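# Reseat a fallen fuse into its panel clips

## Task

Retrieve the fuse that dropped from its clips on the control panel into the wiring duct and push it back so it sits in both clips; the plastic forceps on the bench may be used.

## Robot and tools

Robot: two seven-joint xArm7 arms, left_arm and right_arm, each with a two-finger parallel gripper and a wrist camera. Their bases stand near y = +0.438 m (left) and y = -0.333 m (right). Cameras: cam_head_left, cam_head_right, cam_high, cam_low, cam_left_wrist, cam_right_wrist, each 896x504 pixels.

Scene frame: origin at table-top height, halfway between the nominal arm bases; +x points out over the table, +z up, and left_arm is on the +y side (image left/right does not follow these names). Reported hand positions (m), quaternions (wxyz) and velocities (m/s, rad/s) are in this frame and may be off by a few cm. The gripper's own +z runs along the fingers and the fingers close along its y axis. end_effector_position is the point between the closed pads, roughly 2 cm short of the fingertips; closing pushes the tips about 10 mm further along +z.

The row of 14 numbers. Every motion command is built from rows of 14 numbers, each in [-1, 1]: left_arm dx, dy, dz, rx, ry, rz, opening, then the same seven for right_arm. Both arms always appear. The first six per arm are an offset, not a pose: a displacement measured from that arm's Hand target at the moment the action or move begins, along the Hand target's own axes. Scale: 1.0 equals 0.6 m for dx, dy, dz and 180 degrees for the rotation vector rx, ry, rz. Opening is absolute: +1 fully open (0.084 m), -1 closed. Sending zeros for the six pose numbers re-commands the current Hand target; a repeated nonzero offset moves again. To keep a gripper unchanged, resend its current opening, since 0 means half open.

execute_actions(actions, cameras): actions is a list of actions; each action is a list of 1 to 15 rows, one per 1/30 s step, and a short action repeats its last row to fill 15 steps. All rows of one action count from the same start pose. Each action is 0.5 s. An empty actions list returns the state and all images. cameras picks images by name (["all"], [] or names); an unknown name invalidates the call.

move(target, speed, blend, opening_speed, blocking, cameras): straight-line motion toward one row or a list of up to 15 rows, all offsets measured from the same starting Hand targets. speed is path top speed in m/s, 0.002 to 1 (default 0.25), turning limited to twice that in rad/s; one value or one per target. blend (m) rounds corners in a list; 0 stops at each point. opening_speed (0.2 or more per second on the -1..+1 scale) makes fingers change gradually. blocking=false returns after about 0.5 s while the motion continues. The whole move is capped at 10 s. Paths do not avoid obstacles or the other arm; faster moves lag, stray and hit harder, and aiming far beyond a contact presses harder. The result adds a move: line: done (within 3 mm and 2 degrees), off_target, moving, held, fault, plus limits such as paced (pose clipped) or held (steps withheld). Neither done nor off_target proves contact or its absence.

wait(seconds 0 to 10, cameras): lets time pass with commands held; a running move continues. stop(cameras): brakes the running move. zoom_image(camera, region [x0, y0, x1, y1] pixels, at most 504 by 504): closer look at the latest image of a camera. clear_fault(arm): clears a reported torque fault on left_arm or right_arm. read_manual(section): licence texts only. finished_scene(scene): ends the current scene with its number; do it only once the fuse sits in both clips without being held.

Controller behaviour: each step the commanded pose is clipped to within 70 mm and 16 degrees of the measured gripper pose. Hand target in the result is the last commanded pose after clipping, and the next offsets count from it. A gripper often stops short; waiting does not fix that, a new command (even zeros) reasks, and a remaining gap can be sent as an offset. If an arm presses on something or is dragged, command the target back past the gripper. Large wrist turns can swing the elbow. A clearance check may withhold commands that bring the arms too close, but not always.

Results: grip_measured is the measured finger opening on the command scale; to hold something, command clearly below it (lower squeezes harder, about 24 N per pad maximum). Joint velocities may read within noise, hiding end-effector velocities. Joint torques include gravity and drift, positive toward larger joint angles. Tool commands show current gripper commands. Wrist depth gives a 7x7 grid of distances (172 to 3000 mm) per wrist camera, top-left first, rows split by /, - for no value; transparent things are not seen.

Avoid: dropping the fuse or forceps, or anything leaving the table; releasing moving parts; fast impacts on the panel, duct or table; hard pushes; any contact or squeeze between the two arms. Contact torque over a joint limit (wrist joints only about 13 N m) triggers a TORQUE FAULT, stopping the arm until clear_fault. Pushing at an unreachable pose, holding loads or staying stretched heats motors: MOTOR HOT appears at 65 °C and at 80 °C the arm brakes for 30 to 60 s.

Each tool is called as name(argument=value, ...) on one line, values as JSON.

## Session

execute_actions(actions=[])

Scene clock: 0.00 s.
left_arm: end_effector_position=(+0.2532, -0.1048, +0.3771) grip_measured=+1.00 end_effector_quat_wxyz=(+0.088, +0.929, -0.075, +0.352) | right_arm: end_effector_position=(+0.3941, -0.1691, +0.3109) grip_measured=+1.00 end_effector_quat_wxyz=(-0.638, +0.693, -0.057, +0.331)
Joint positions: left_arm=[-1.107 0.101 -0.181 1.43 0.746 0.99 -1.436 0.084] | right_arm=[0.929 -0.795 -0.909 0.333 1.766 0.692 -1.417 0.084]
Joint velocities: within noise
Joint torques (N m): no reading
Wrist depth (mm): cam_left_wrist=[2257 2340 2457 2585 2624 2749 2805 / 1957 2050 2112 1867 1962 2356 2457 / 1763 1781 1857 1946 2008 822 2119 / 638 424 662 690 235 226 207 / 588 423 459 626 321 244 220 / 531 536 545 572 583 294 241 / 489 502 514 523 531 546 550] | cam_right_wrist=[2793 - - - - - 2389 / 2585 2738 2863 - - - 2422 / 2439 2595 2595 2771 2899 - 2271 / 2340 2397 2510 2604 2675 2706 2132 / 2172 2257 2348 2414 2585 2654 594 / 2068 2151 2199 2294 2372 2431 537 / 1962 2062 2125 2192 2235 357 307]
Hand target: left_arm +0.2532, -0.1048, +0.3771; +0.088, +0.929, -0.075, +0.352 | right_arm +0.3941, -0.1691, +0.3109; -0.638, +0.693, -0.057, +0.331
Tool commands: left_gripper/opening=+1.0 right_gripper/opening=+1.0

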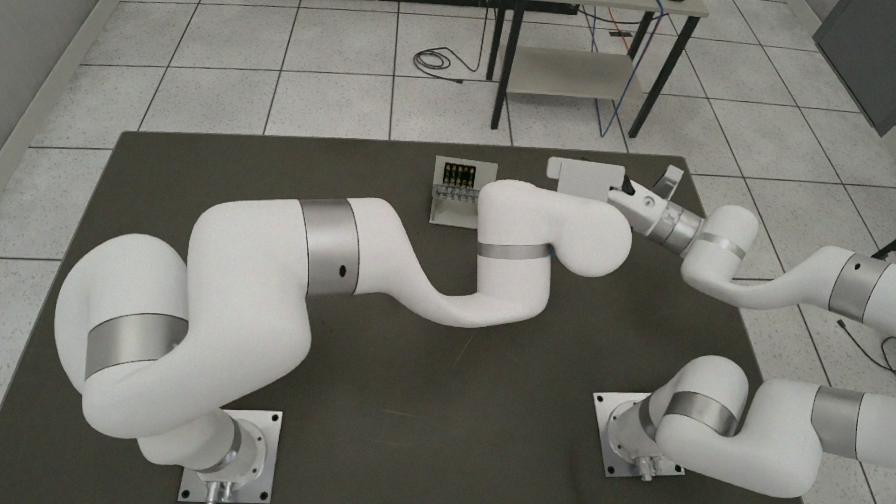

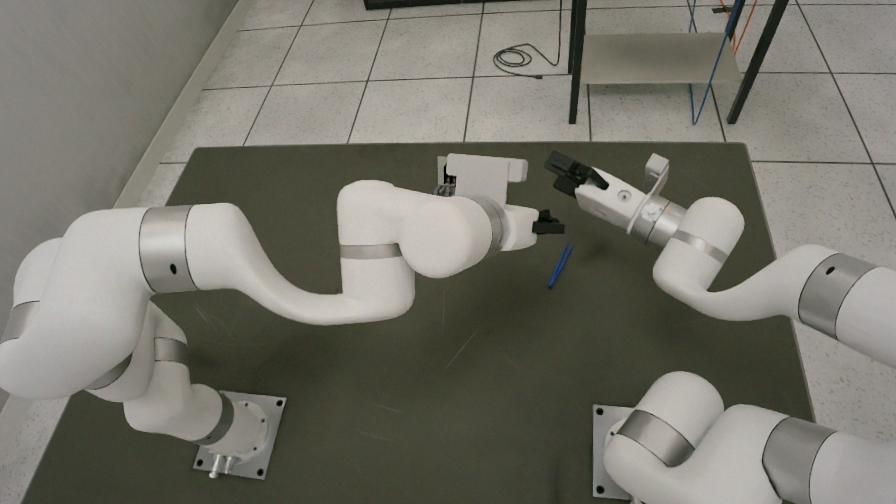

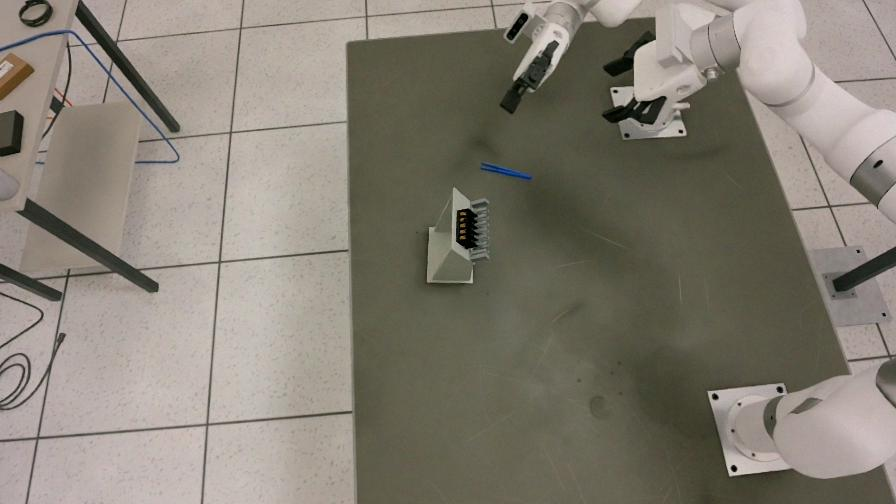

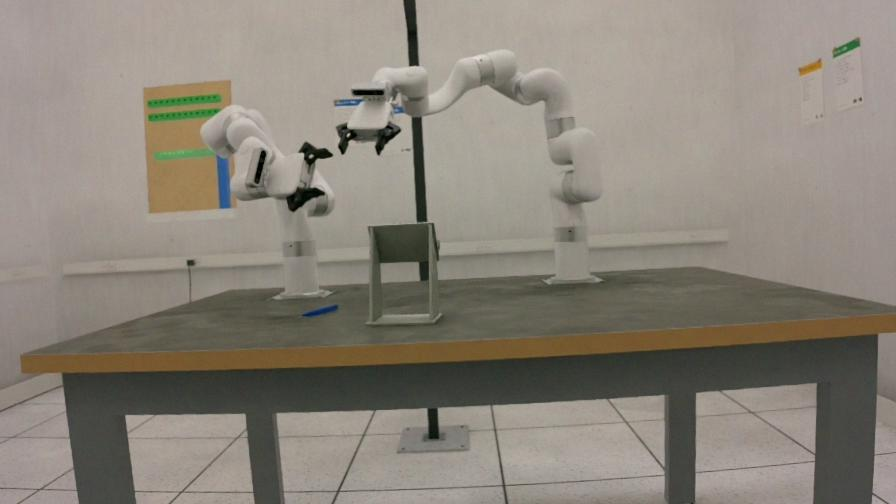

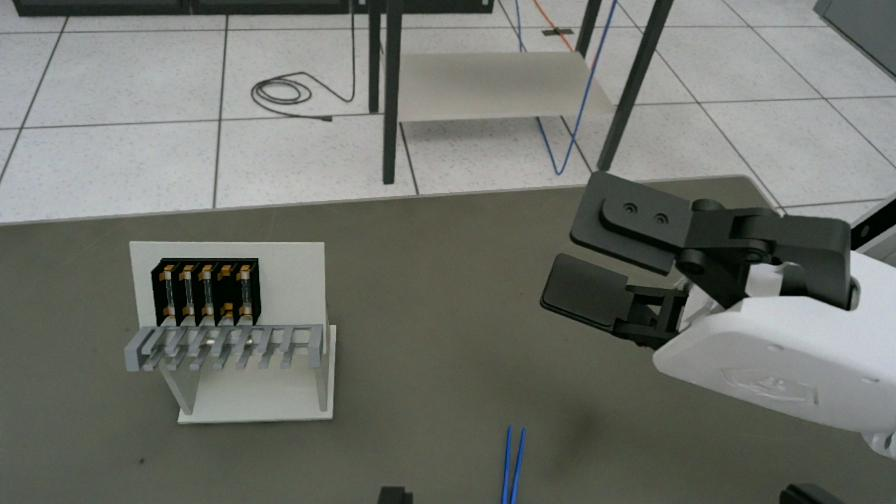

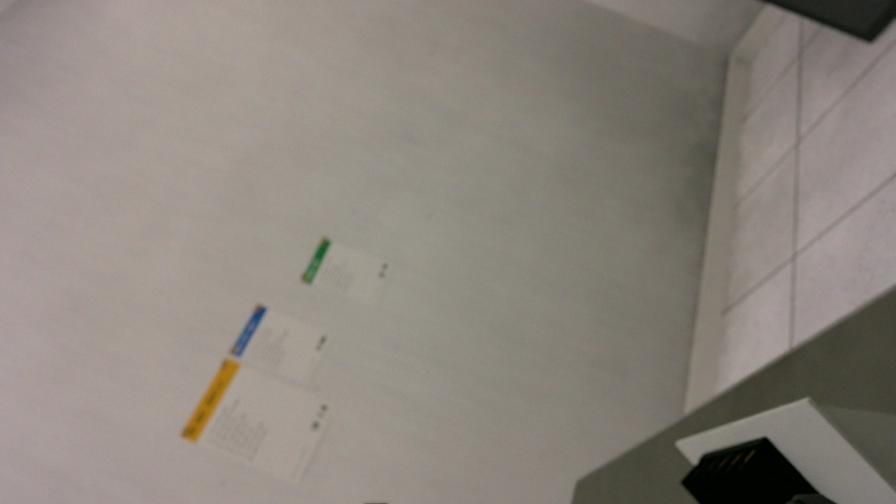

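zoom_image(camera="cam_left_wrist", region=[110, 230, 350, 430])

zoom_image(camera="cam_high", region=[410, 150, 550, 300])

zoom_image(camera="cam_head_left", region=[420, 145, 520, 235])

Scaled by 2.100 from the camera's 896x504 image, which has a finer 1280x720 frame.

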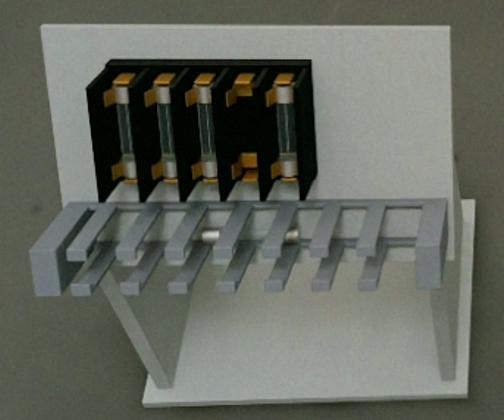

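Scaled by 3.360 from the camera's 896x504 image, which has a finer 1280x720 frame.

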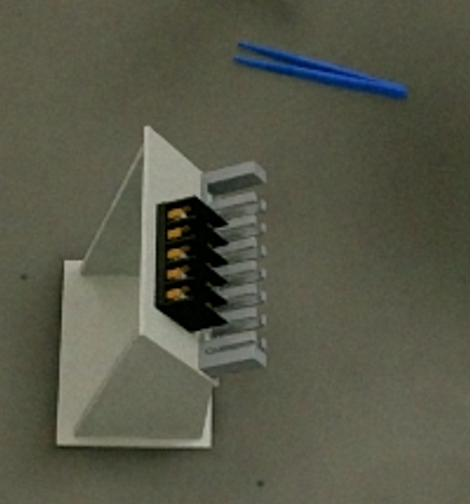

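Scaled by 5.040 from the camera's 896x504 image, which has a finer 1280x720 frame.

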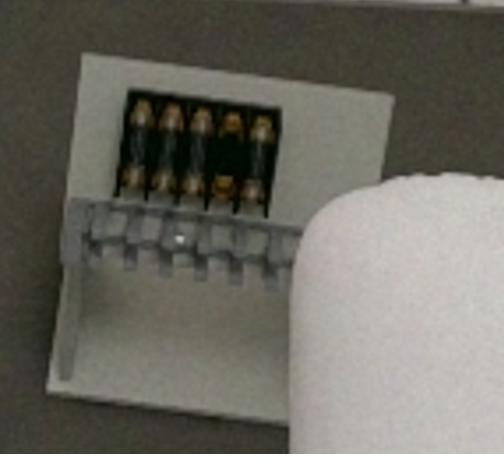

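move(target=[-0.007,-0.283,0.262,0,0,0,1,0,0,-0.12,0,0,0,1], cameras=["cam_left_wrist","cam_head_right"])

zoom_image(camera="cam_left_wrist", region=[200, 0, 704, 504])

Scene clock: 58.60 s.
left_arm: end_effector_position=(+0.3850, +0.0267, +0.2397) grip_measured=+1.00 end_effector_quat_wxyz=(+0.088, +0.929, -0.075, +0.352) | right_arm: end_effector_position=(+0.3558, -0.2301, +0.3086) grip_measured=+1.00 end_effector_quat_wxyz=(-0.638, +0.693, -0.057, +0.331)
Joint positions: left_arm=[-0.87 0.04 0.043 0.958 0.96 0.405 -1.469 0.084] | right_arm=[0.615 -0.995 -0.932 0.205 1.338 0.744 -1.134 0.084]
Joint torques (N m): left_arm=[4.97 -18.18 1.75 22.12 3.13 -4.49 -0.8] | right_arm=[-9.55 -2.78 5.56 12.72 -3.08 3.35 1.41]
Wrist depth (mm): cam_left_wrist=[2032 2093 2235 2145 2381 2389 2624 / 1776 1842 1888 1882 1877 2020 2192 / 1578 1619 1673 563 580 608 615 / 468 481 262 265 278 535 555 / 431 441 276 269 290 488 499 / 392 402 271 282 315 440 450 / 361 369 370 381 389 400 408] | cam_right_wrist=[2816 - - - - - 2381 / 2696 2793 - - - - 2474 / 2492 2614 2760 2911 - - 2279 / 2381 2448 2538 2727 2816 2899 2220 / 2213 2302 2405 2519 2585 2696 610 / 2112 2172 2286 2381 2457 451 378 / 2020 2074 2158 2271 2242 417 361]
Hand target: left_arm +0.3851, +0.0267, +0.2397; +0.088, +0.929, -0.075, +0.352 | right_arm +0.3558, -0.2301, +0.3086; -0.638, +0.693, -0.057, +0.331
Off the commanded pose: left_arm 0.000 m, 0 deg | right_arm 0.000 m, 0 deg.
move: done
camera_calibration:
cam_left_wrist: T_world_to_cam=[[-0.204732, -0.974731, 0.0893598, 0.118628], [-0.738746, 0.0939809, -0.667399, 0.507312], [0.642136, -0.202652, -0.73932, 0.0656157], [0, 0, 0, 1]] pos_world=[0.356927, 0.0812501, 0.37649]
Images, in order (width x height): cam_head_right 896x504, cam_left_wrist 896x504.

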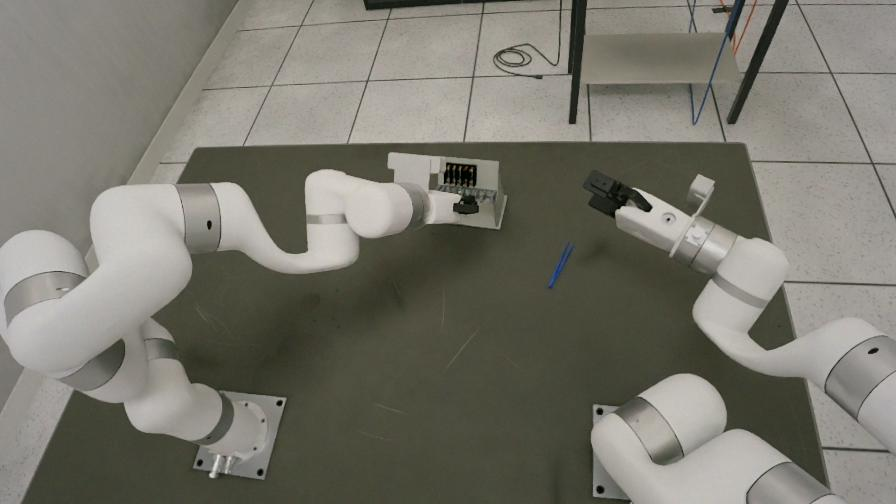

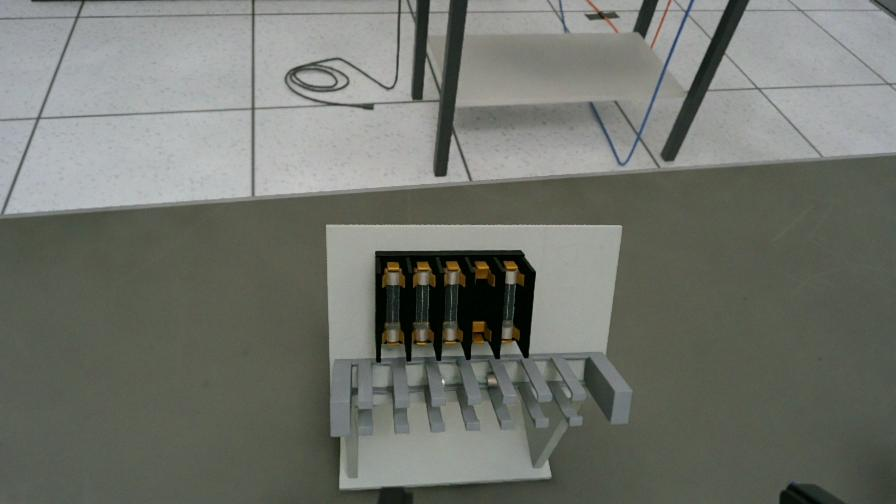

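Scaled by 1.000.

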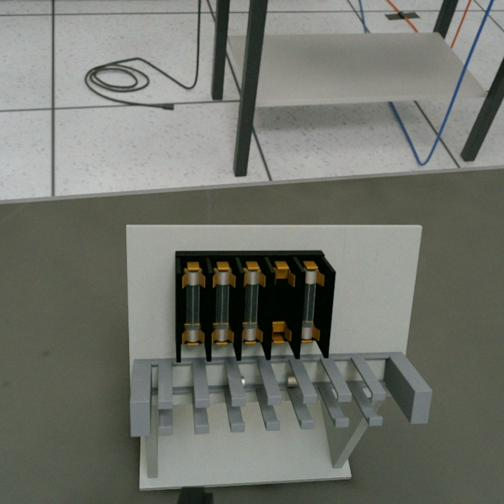

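zoom_image(camera="cam_left_wrist", region=[320, 220, 640, 440])

zoom_image(camera="cam_left_wrist", region=[360, 240, 540, 350])

zoom_image(camera="cam_left_wrist", region=[380, 340, 560, 450])

Scaled by 1.575 from the camera's 896x504 image, which has a finer 1280x720 frame.

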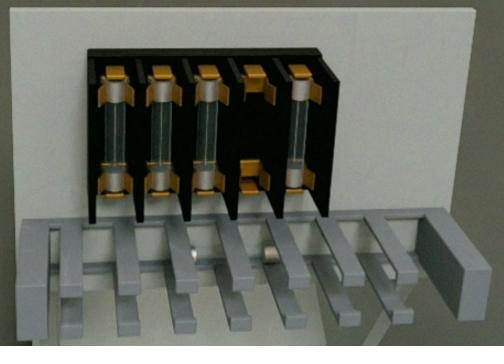

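Scaled by 2.800 from the camera's 896x504 image, which has a finer 1280x720 frame.

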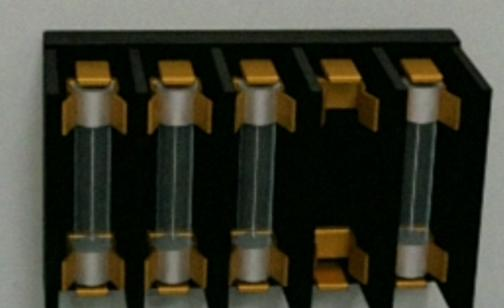

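Scaled by 2.800 from the camera's 896x504 image, which has a finer 1280x720 frame.

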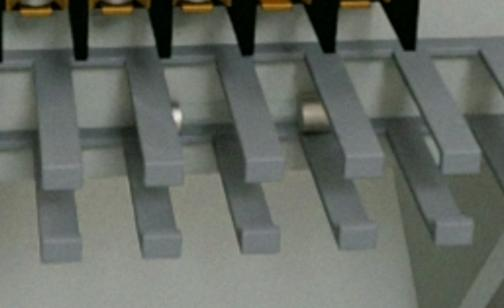

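execute_actions(actions=[])

zoom_image(camera="cam_low", region=[290, 200, 470, 340])

zoom_image(camera="cam_high", region=[420, 150, 540, 290])

Scene clock: 138.30 s.
left_arm: end_effector_position=(+0.3851, +0.0267, +0.2397) grip_measured=+1.00 end_effector_quat_wxyz=(+0.088, +0.929, -0.075, +0.352) | right_arm: end_effector_position=(+0.3558, -0.2301, +0.3086) grip_measured=+1.00 end_effector_quat_wxyz=(-0.638, +0.693, -0.057, +0.331)
Joint positions: left_arm=[-0.87 0.04 0.043 0.958 0.96 0.405 -1.469 0.084] | right_arm=[0.615 -0.995 -0.932 0.205 1.338 0.744 -1.134 0.084]
Joint velocities: within noise
Joint torques (N m): left_arm=[5.18 -18.39 1.51 22.1 3.06 -2.91 -0.82] | right_arm=[-9.39 -3.4 5.77 12.73 -2.96 3.12 1.33]
Wrist depth (mm): cam_left_wrist=[2056 2132 2220 2151 2372 2422 2614 / 1781 1842 1867 1872 1914 2008 2158 / 1578 1615 1661 565 580 608 615 / 467 481 262 265 277 538 554 / 429 441 276 270 290 487 501 / 393 401 271 282 315 440 451 / 360 370 370 381 389 399 408] | cam_right_wrist=[2816 - - - - - 2325 / 2696 2749 - - - - 2483 / 2501 2634 2727 2851 - - 2348 / 2333 2492 2547 2614 2760 2851 2158 / 2242 2286 2397 2474 2604 2624 606 / 2093 2172 2325 2372 2439 449 377 / 2020 2099 2165 2257 2249 416 362]
Hand target: left_arm +0.3851, +0.0267, +0.2397; +0.088, +0.929, -0.075, +0.352 | right_arm +0.3558, -0.2301, +0.3086; -0.638, +0.693, -0.057, +0.331
Tool commands: left_gripper/opening=+1.0 right_gripper/opening=+1.0
Off the commanded pose: left_arm 0.000 m, 0 deg | right_arm 0.000 m, 0 deg.
camera_calibration:
cam_left_wrist: T_world_to_cam=[[-0.204669, -0.97475, 0.0892883, 0.118732], [-0.738752, 0.0939822, -0.667392, 0.507302], [0.642149, -0.202556, -0.739334, 0.0656291], [0, 0, 0, 1]] pos_world=[0.356927, 0.0813501, 0.37649]
cam_right_wrist: T_world_to_cam=[[0.322816, -0.204483, -0.924108, 0.151779], [-0.772503, 0.507197, -0.382087, 0.576773], [0.546836, 0.83722, 0.00576798, 0.128781], [0, 0, 0, 1]] pos_world=[0.32614, -0.369319, 0.359895]

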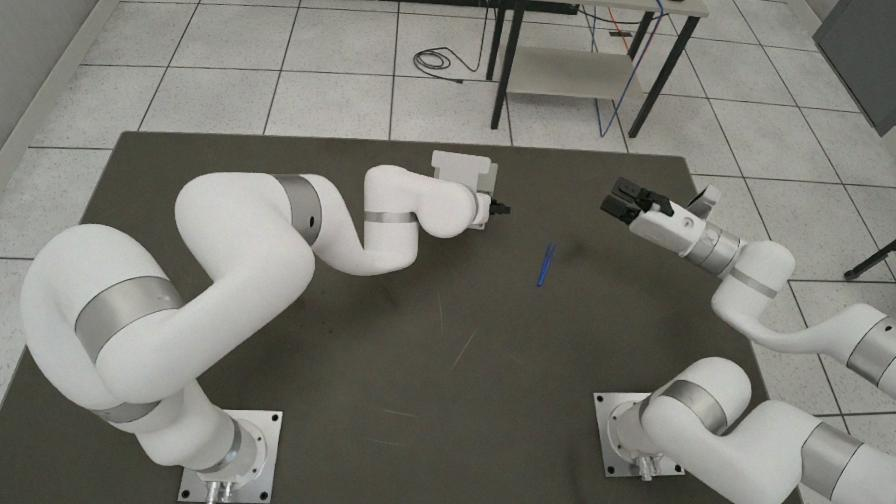

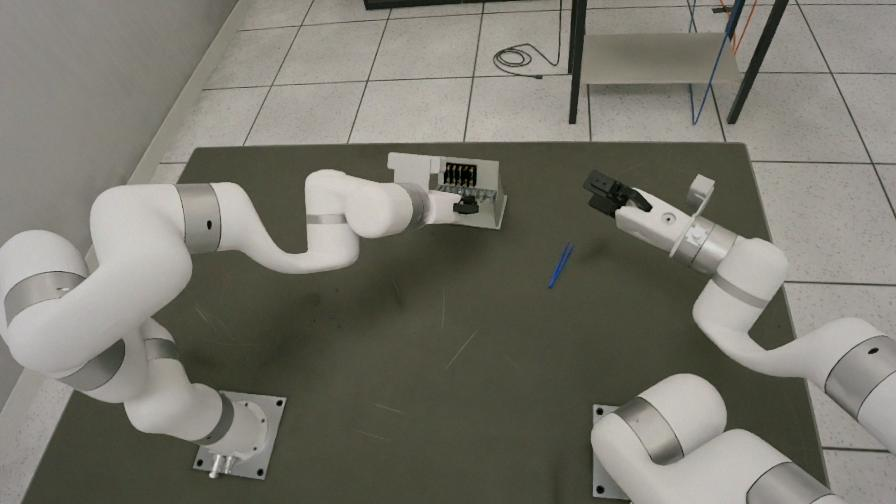

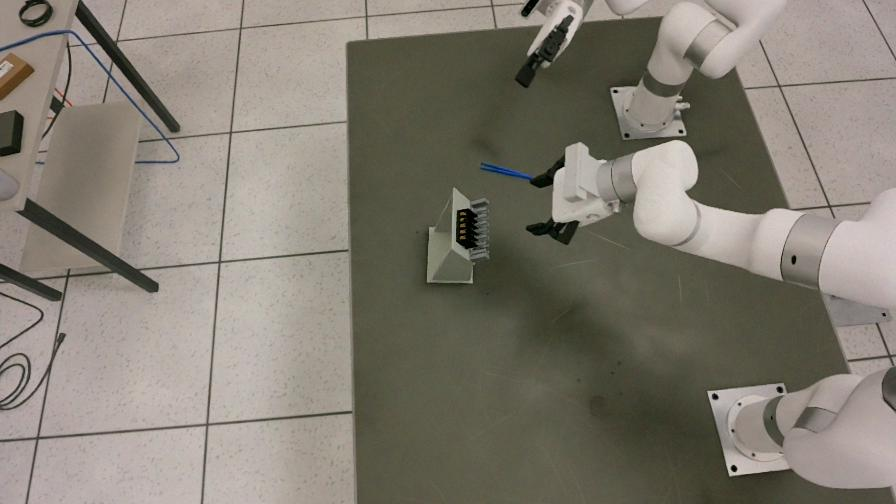

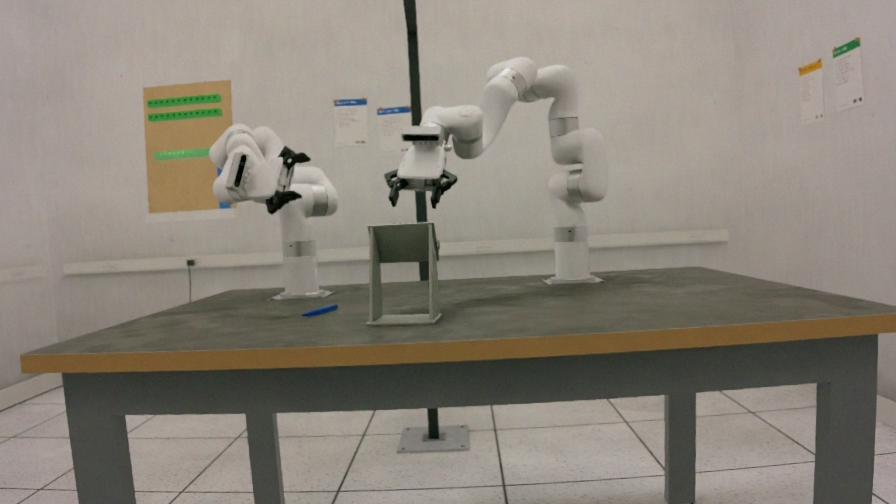

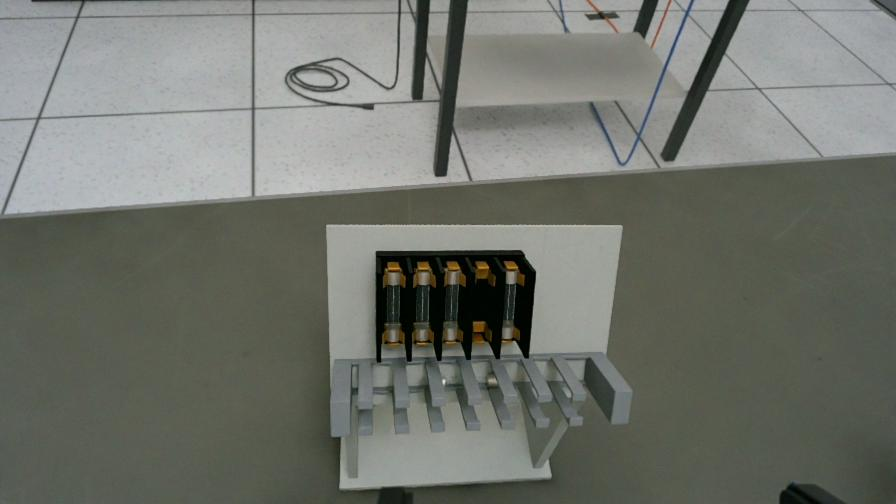

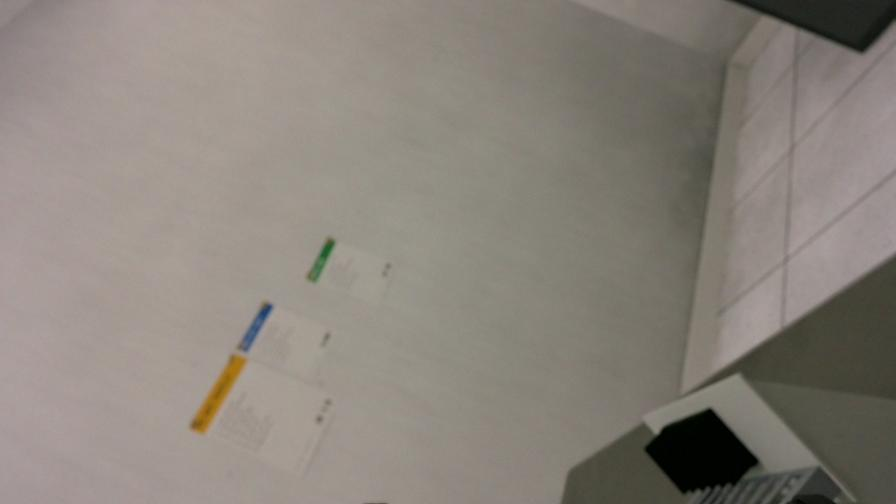

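Scaled by 2.800 from the camera's 896x504 image, which has a finer 1280x720 frame.

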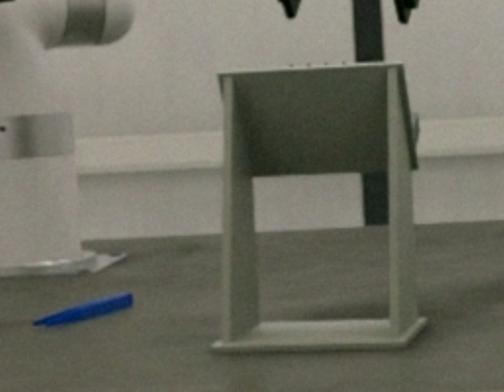

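Scaled by 3.600 from the camera's 896x504 image, which has a finer 1280x720 frame.

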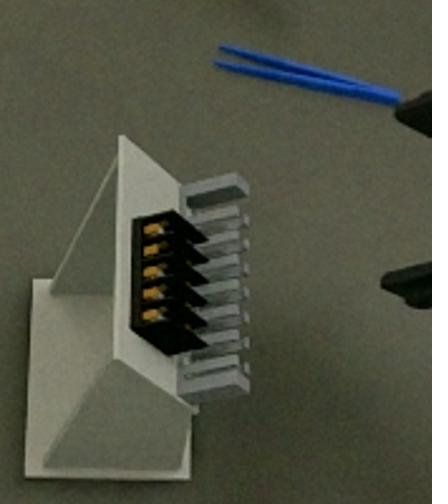

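move(target=[-0.008,-0.1,-0.17,0,0,0,1,-0.0553,0.177,0.0853,-0.4865,-0.1563,0.0423,1], cameras=["cam_right_wrist","cam_left_wrist"])

Scene clock: 255.83 s.
left_arm: end_effector_position=(+0.3283, +0.1076, +0.3050) grip_measured=+1.00 end_effector_quat_wxyz=(+0.088, +0.929, -0.075, +0.352) | right_arm: end_effector_position=(+0.3937, -0.1893, +0.1995) grip_measured=+1.00 end_effector_quat_wxyz=(+0.000, +0.986, -0.167, +0.000)
Joint positions: left_arm=[-0.908 -0.384 0.072 0.698 0.768 0.533 -1.236 0.084] | right_arm=[0.111 -0.185 0.249 0.84 0.053 1.021 0.652 0.084]
Joint torques (N m): left_arm=[-4.63 -15.94 1.46 23.26 -3.74 -0.91 0.77] | right_arm=[-9.44 -13.76 3.25 22.59 -2.86 -0.35 1.44]
Wrist depth (mm): cam_left_wrist=[2185 2264 2372 2372 2519 2519 2793 / 1898 1957 2032 2008 2008 2119 2340 / 1669 1723 1772 1813 1872 710 739 / 553 568 584 576 366 633 653 / 508 519 532 519 372 567 590 / 462 472 480 483 489 518 527 / 424 435 442 450 461 471 479] | cam_right_wrist=[323 325 326 327 328 330 331 / 323 325 325 327 328 329 331 / 274 325 326 327 329 330 331 / 257 325 326 328 329 330 330 / 320 326 327 328 329 331 332 / 325 326 327 328 329 331 332 / 325 326 327 329 329 331 332]
Hand target: left_arm +0.3283, +0.1076, +0.3050; +0.088, +0.929, -0.075, +0.352 | right_arm +0.3937, -0.1892, +0.1995; +0.000, +0.986, -0.167, +0.000
Off the commanded pose: left_arm 0.000 m, 0 deg | right_arm 0.000 m, 0 deg.
move: done
camera_calibration:
cam_left_wrist: T_world_to_cam=[[-0.204669, -0.97475, 0.0892883, 0.180056], [-0.738752, 0.0939822, -0.667392, 0.501401], [0.642149, -0.202556, -0.739334, 0.166684], [0, 0, 0, 1]] pos_world=[0.300227, 0.16215, 0.44179]
cam_right_wrist: T_world_to_cam=[[-0.332896, -0.942425, 0.0318615, -0.0251367], [-0.94295, 0.332884, -0.00583747, 0.50274], [-0.00510481, -0.0319871, -0.999475, 0.32794], [0, 0, 0, 1]] pos_world=[0.467364, -0.180553, 0.331503]
Images, in order (width x height): cam_left_wrist 896x504, cam_right_wrist 896x504.

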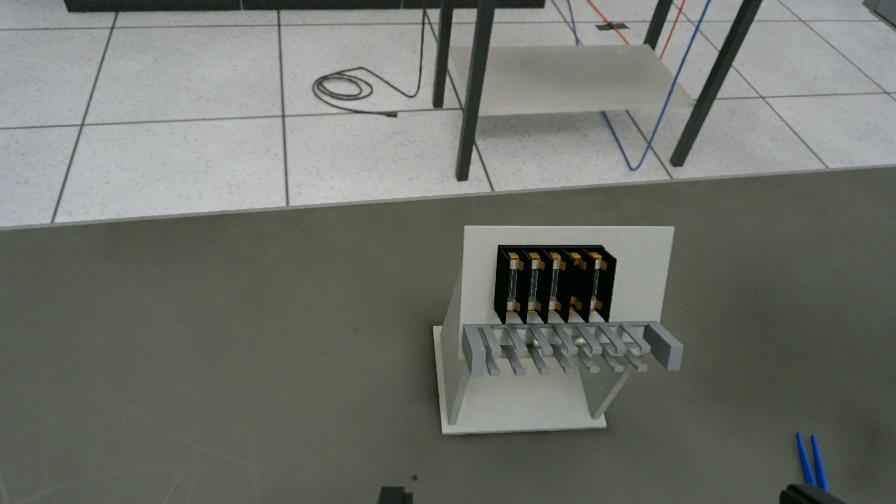

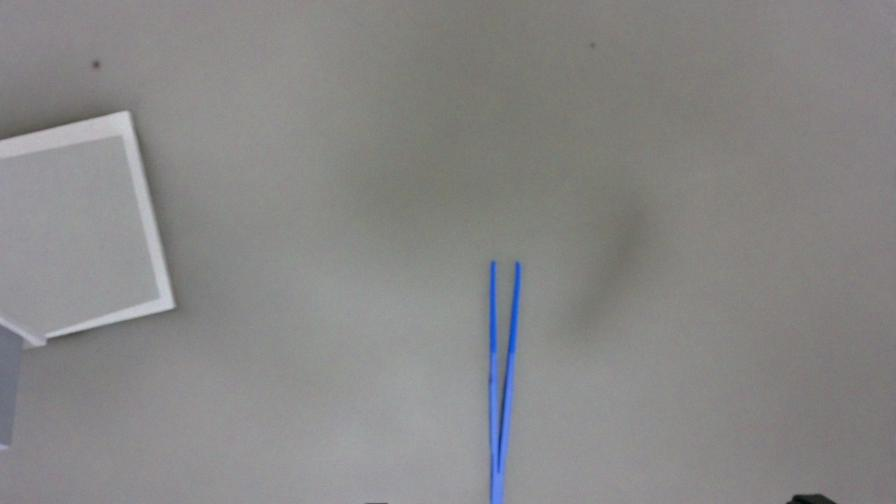

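move(target=[[0,0,0,0,0,0,1,0.0047,0.0067,0.25,0,0,0.0111,0],[0,0,0,0,0,0,1,0.0047,0.0067,0.2967,0,0,0.0111,0]], speed=[0.25,0.06], cameras=["cam_right_wrist","cam_head_right"])

zoom_image(camera="cam_head_right", region=[500, 180, 640, 300])

Scene clock: 287.43 s.
left_arm: end_effector_position=(+0.3283, +0.1076, +0.3050) grip_measured=+1.00 end_effector_quat_wxyz=(+0.088, +0.929, -0.075, +0.352) | right_arm: end_effector_position=(+0.3950, -0.1940, +0.0215) grip_measured=-0.01 end_effector_quat_wxyz=(+0.000, +0.983, -0.184, +0.000)
Joint positions: left_arm=[-0.908 -0.384 0.072 0.698 0.768 0.533 -1.236 0.084] | right_arm=[0.111 0.201 0.237 0.661 -0.104 0.469 0.794 0.044]
Joint torques (N m): left_arm=[-4.88 -16.33 1.42 23.72 -3.79 -1.04 0.81] | right_arm=[9.36 -19.1 -3.3 17.29 -2.95 -3.65 1.54]
Wrist depth (mm): cam_left_wrist=[2185 2264 2325 2364 2595 2501 2805 / 1882 1968 2014 2050 1996 2132 2340 / 1653 1711 1767 1838 1872 709 738 / 555 569 583 574 367 633 654 / 508 519 533 518 372 567 590 / 461 473 480 484 488 517 506 / 423 434 444 450 462 470 375] | cam_right_wrist=[- - - - - - - / - - - - - - - / - - - - - - - / - - - - - - - / - - - - - - - / - - - - - - - / - - - - - - -]
Hand target: left_arm +0.3283, +0.1076, +0.3050; +0.088, +0.929, -0.075, +0.352 | right_arm +0.3950, -0.1940, +0.0215; +0.000, +0.983, -0.184, +0.000
Off the commanded pose: left_arm 0.000 m, 0 deg | right_arm 0.000 m, 0 deg.
move: done
camera_calibration:
cam_right_wrist: T_world_to_cam=[[-0.365558, -0.930241, 0.0319257, -0.00827141], [-0.930768, 0.365564, -0.00584339, 0.506006], [-0.00623511, -0.0318515, -0.999473, 0.150361], [0, 0, 0, 1]] pos_world=[0.468888, -0.187883, 0.153503]
Images, in order (width x height): cam_head_right 896x504, cam_right_wrist 896x504.

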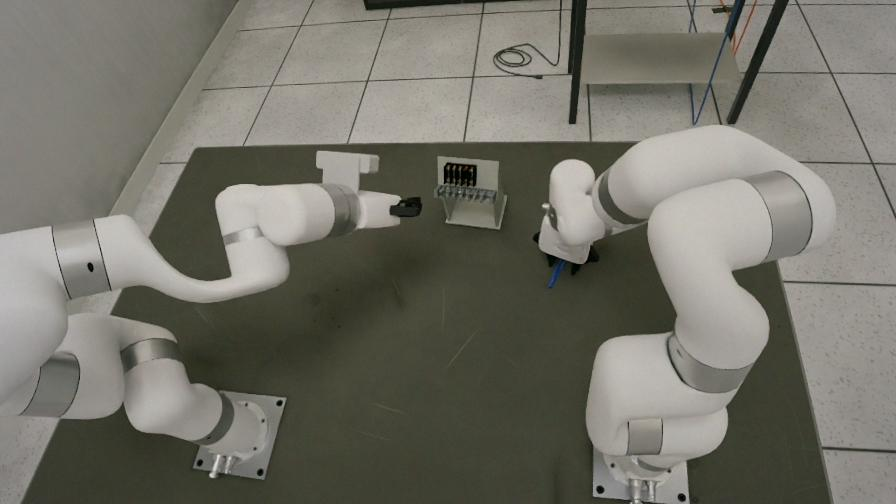

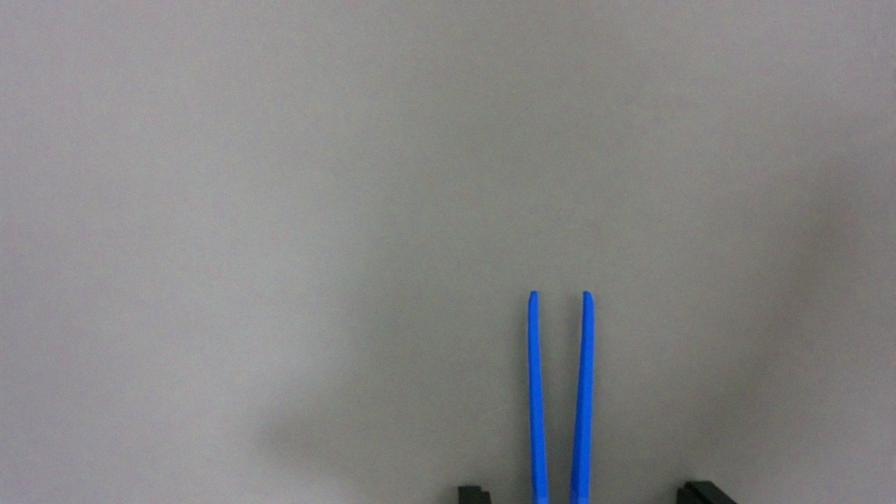

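Scaled by 3.600 from the camera's 896x504 image, which has a finer 1280x720 frame.

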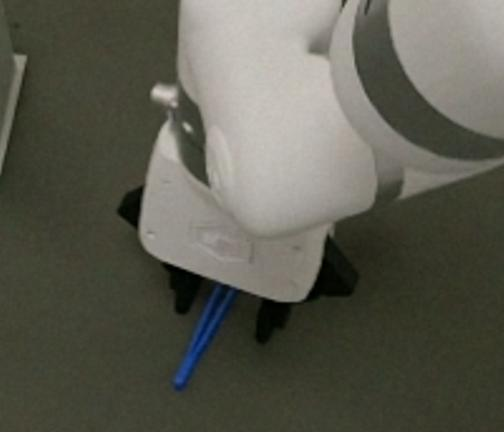

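move(target=[[0,0,0,0,0,0,1,0,-0.007,0,0,0,0,0],[0,0,0,0,0,0,1,0,-0.007,0,0,0,0,-0.78]], speed=0.1, opening_speed=1, cameras=["cam_right_wrist"])

Scene clock: 298.87 s.
left_arm: end_effector_position=(+0.3283, +0.1076, +0.3050) grip_measured=+1.00 end_effector_quat_wxyz=(+0.088, +0.929, -0.075, +0.352) | right_arm: end_effector_position=(+0.3965, -0.1901, +0.0215) grip_measured=-0.80 end_effector_quat_wxyz=(+0.000, +0.983, -0.184, +0.000)
Joint positions: left_arm=[-0.908 -0.384 0.072 0.698 0.768 0.533 -1.236 0.084] | right_arm=[0.118 0.208 0.238 0.672 -0.107 0.472 0.804 0.009]
Joint torques (N m): left_arm=[-4.77 -16.62 1.43 23.86 -3.62 -1.15 0.82] | right_arm=[4.52 -19.61 0.84 10.79 -2.92 -0.47 1.68]
Wrist depth (mm): cam_left_wrist=[2158 2264 2333 2364 2547 2538 2749 / 1888 1962 2032 2020 2008 2119 2356 / 1657 1711 1763 1828 1872 711 736 / 553 567 584 576 366 632 654 / 508 519 531 518 372 567 588 / 461 473 481 483 488 517 502 / 424 435 443 450 462 471 381] | cam_right_wrist=[- - - - - - - / - - - - - - - / - - - - - - - / - - - - - - - / - - - - - - - / - - - - - - - / - - - - - - -]
Hand target: left_arm +0.3283, +0.1076, +0.3050; +0.088, +0.929, -0.075, +0.352 | right_arm +0.3965, -0.1901, +0.0215; +0.000, +0.983, -0.184, +0.000
Off the commanded pose: left_arm 0.000 m, 0 deg | right_arm 0.000 m, 0 deg.
move: done
camera_calibration:
cam_right_wrist: T_world_to_cam=[[-0.365471, -0.930275, 0.0319257, -0.00404597], [-0.930802, 0.365478, -0.00584203, 0.505939], [-0.00623344, -0.0318516, -0.999473, 0.150397], [0, 0, 0, 1]] pos_world=[0.470388, -0.183883, 0.153403]
Images, in order (width x height): cam_right_wrist 896x504.

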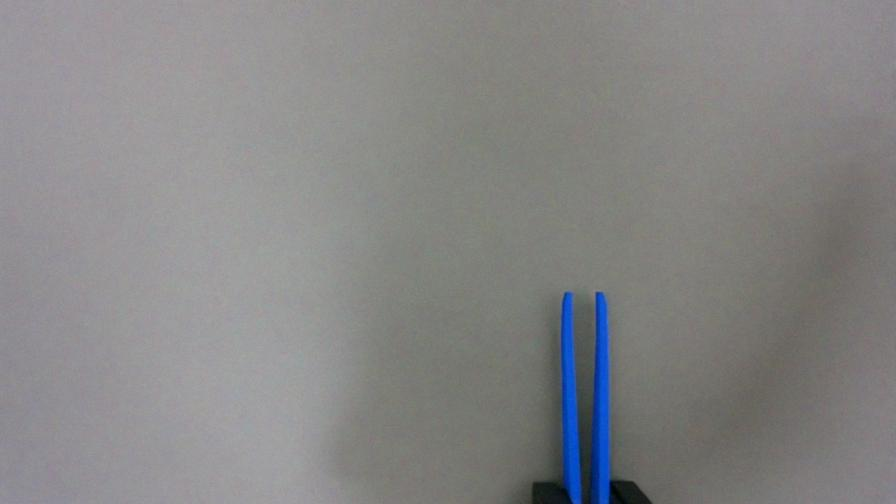

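move(target=[[0,0,0,0,0,0,1,0,0,-0.02,0,0,0,-0.84],[-0.0125,-0.13,-0.077,0,0,0,1,0,0,-0.1667,0,0,0,-0.84],[-0.0125,-0.13,-0.077,0,0,0,1,-0.1322,-0.3152,-0.2742,0.461,-0.1973,0.0724,-0.84]], speed=0.2, blend=[0,0.03,0], cameras=["cam_right_wrist","cam_left_wrist","cam_head_right"])

Scene clock: 356.93 s.
left_arm: end_effector_position=(+0.3089, +0.1941, +0.3254) grip_measured=+1.00 end_effector_quat_wxyz=(+0.088, +0.929, -0.075, +0.352) | right_arm: end_effector_position=(+0.3911, +0.0149, +0.1860) grip_measured=-0.86 end_effector_quat_wxyz=(+0.690, -0.669, +0.229, +0.154)
Joint positions: left_arm=[-0.905 -0.711 0.169 0.514 0.696 0.621 -1.029 0.084] | right_arm=[0.129 0.266 0.191 0.688 1.932 1.362 -0.643 0.006]
Joint torques (N m): left_arm=[-5.24 -9.02 0.55 24.05 -3.42 -1.51 0.62] | right_arm=[-9.04 -20.21 5.66 16.38 4.31 3.94 -1.84]
Wrist depth (mm): cam_left_wrist=[2199 2302 2381 2414 2538 2614 2816 / 1935 2008 2014 2062 2020 2158 2372 / 1702 1754 1790 1852 1908 742 775 / 580 595 611 630 414 422 687 / 532 542 557 570 421 441 620 / 481 494 507 517 525 518 315 / 443 457 462 473 482 489 321] | cam_right_wrist=[- - - - - 326 251 / - - - - - 375 273 / 2106 2068 2032 2050 641 442 307 / 2044 2056 2020 2032 878 493 341 / 2074 2014 2020 2032 1985 614 395 / 2026 1996 2026 1957 1962 662 435 / 1991 1951 1974 1951 1957 922 499]
Hand target: left_arm +0.3089, +0.1941, +0.3254; +0.088, +0.929, -0.075, +0.352 | right_arm +0.3911, +0.0150, +0.1860; +0.690, -0.669, +0.229, +0.154
Off the commanded pose: left_arm 0.000 m, 0 deg | right_arm 0.000 m, 0 deg.
move: done
camera_calibration:
cam_left_wrist: T_world_to_cam=[[-0.204669, -0.97475, 0.0892883, 0.258571], [-0.738752, 0.0939822, -0.667392, 0.492622], [0.642149, -0.202556, -0.739334, 0.211819], [0, 0, 0, 1]] pos_world=[0.280827, 0.24865, 0.46229]
cam_right_wrist: T_world_to_cam=[[-0.525808, 0.0266544, -0.850186, 0.391876], [-0.84477, 0.100495, 0.525609, 0.29844], [0.0994495, 0.99458, -0.0303244, 0.0844123], [0, 0, 0, 1]] pos_world=[0.44977, -0.124392, 0.178864]
Images, in order (width x height): cam_head_right 896x504, cam_left_wrist 896x504, cam_right_wrist 896x504.

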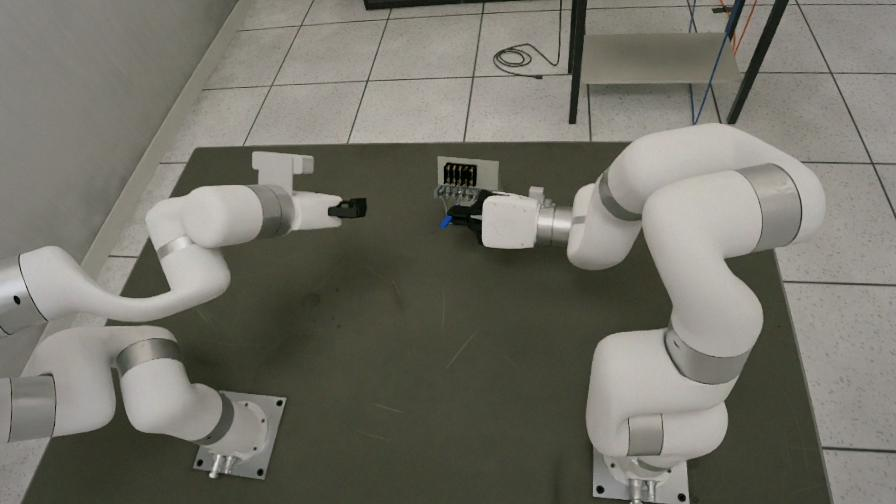

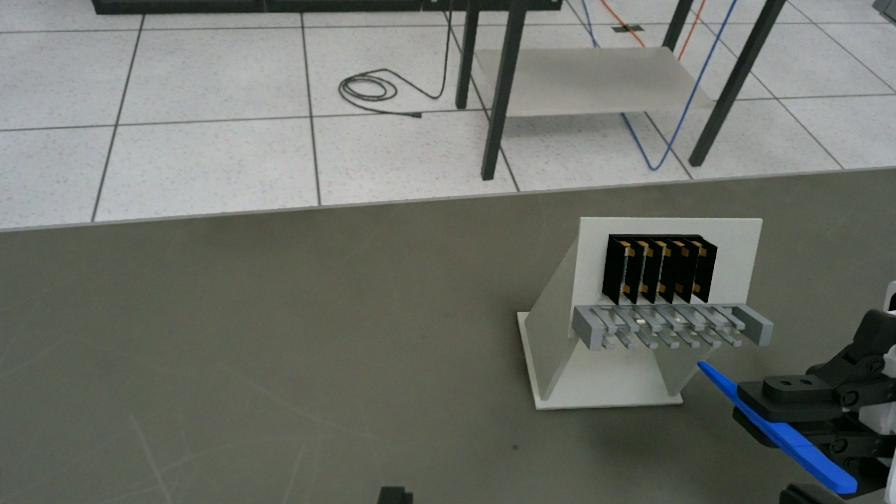

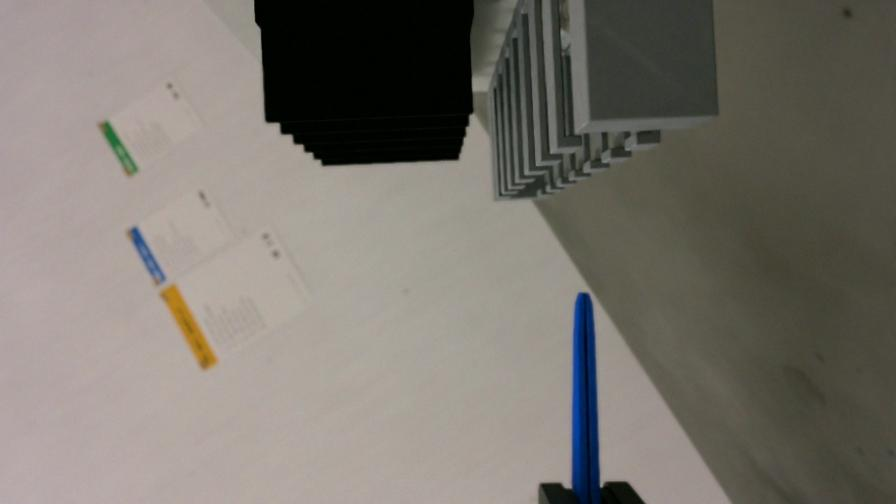

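zoom_image(camera="cam_right_wrist", region=[440, 0, 740, 210])

zoom_image(camera="cam_left_wrist", region=[560, 210, 800, 400])

Scaled by 1.680 from the camera's 896x504 image, which has a finer 1280x720 frame.

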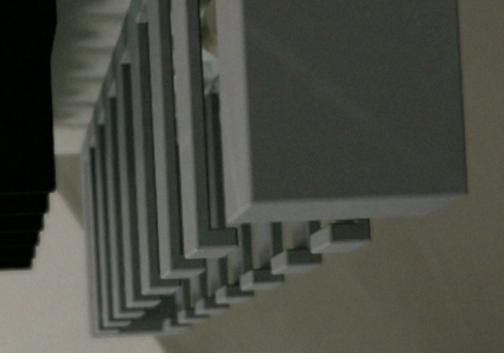

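Scaled by 2.100 from the camera's 896x504 image, which has a finer 1280x720 frame.

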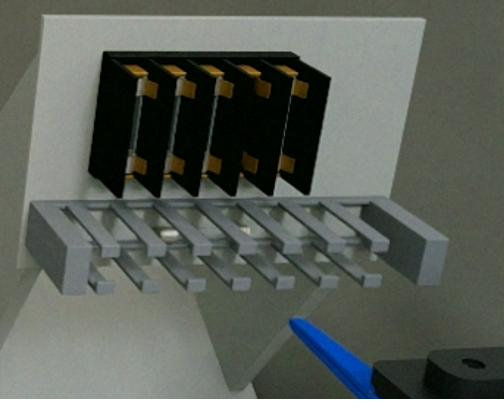

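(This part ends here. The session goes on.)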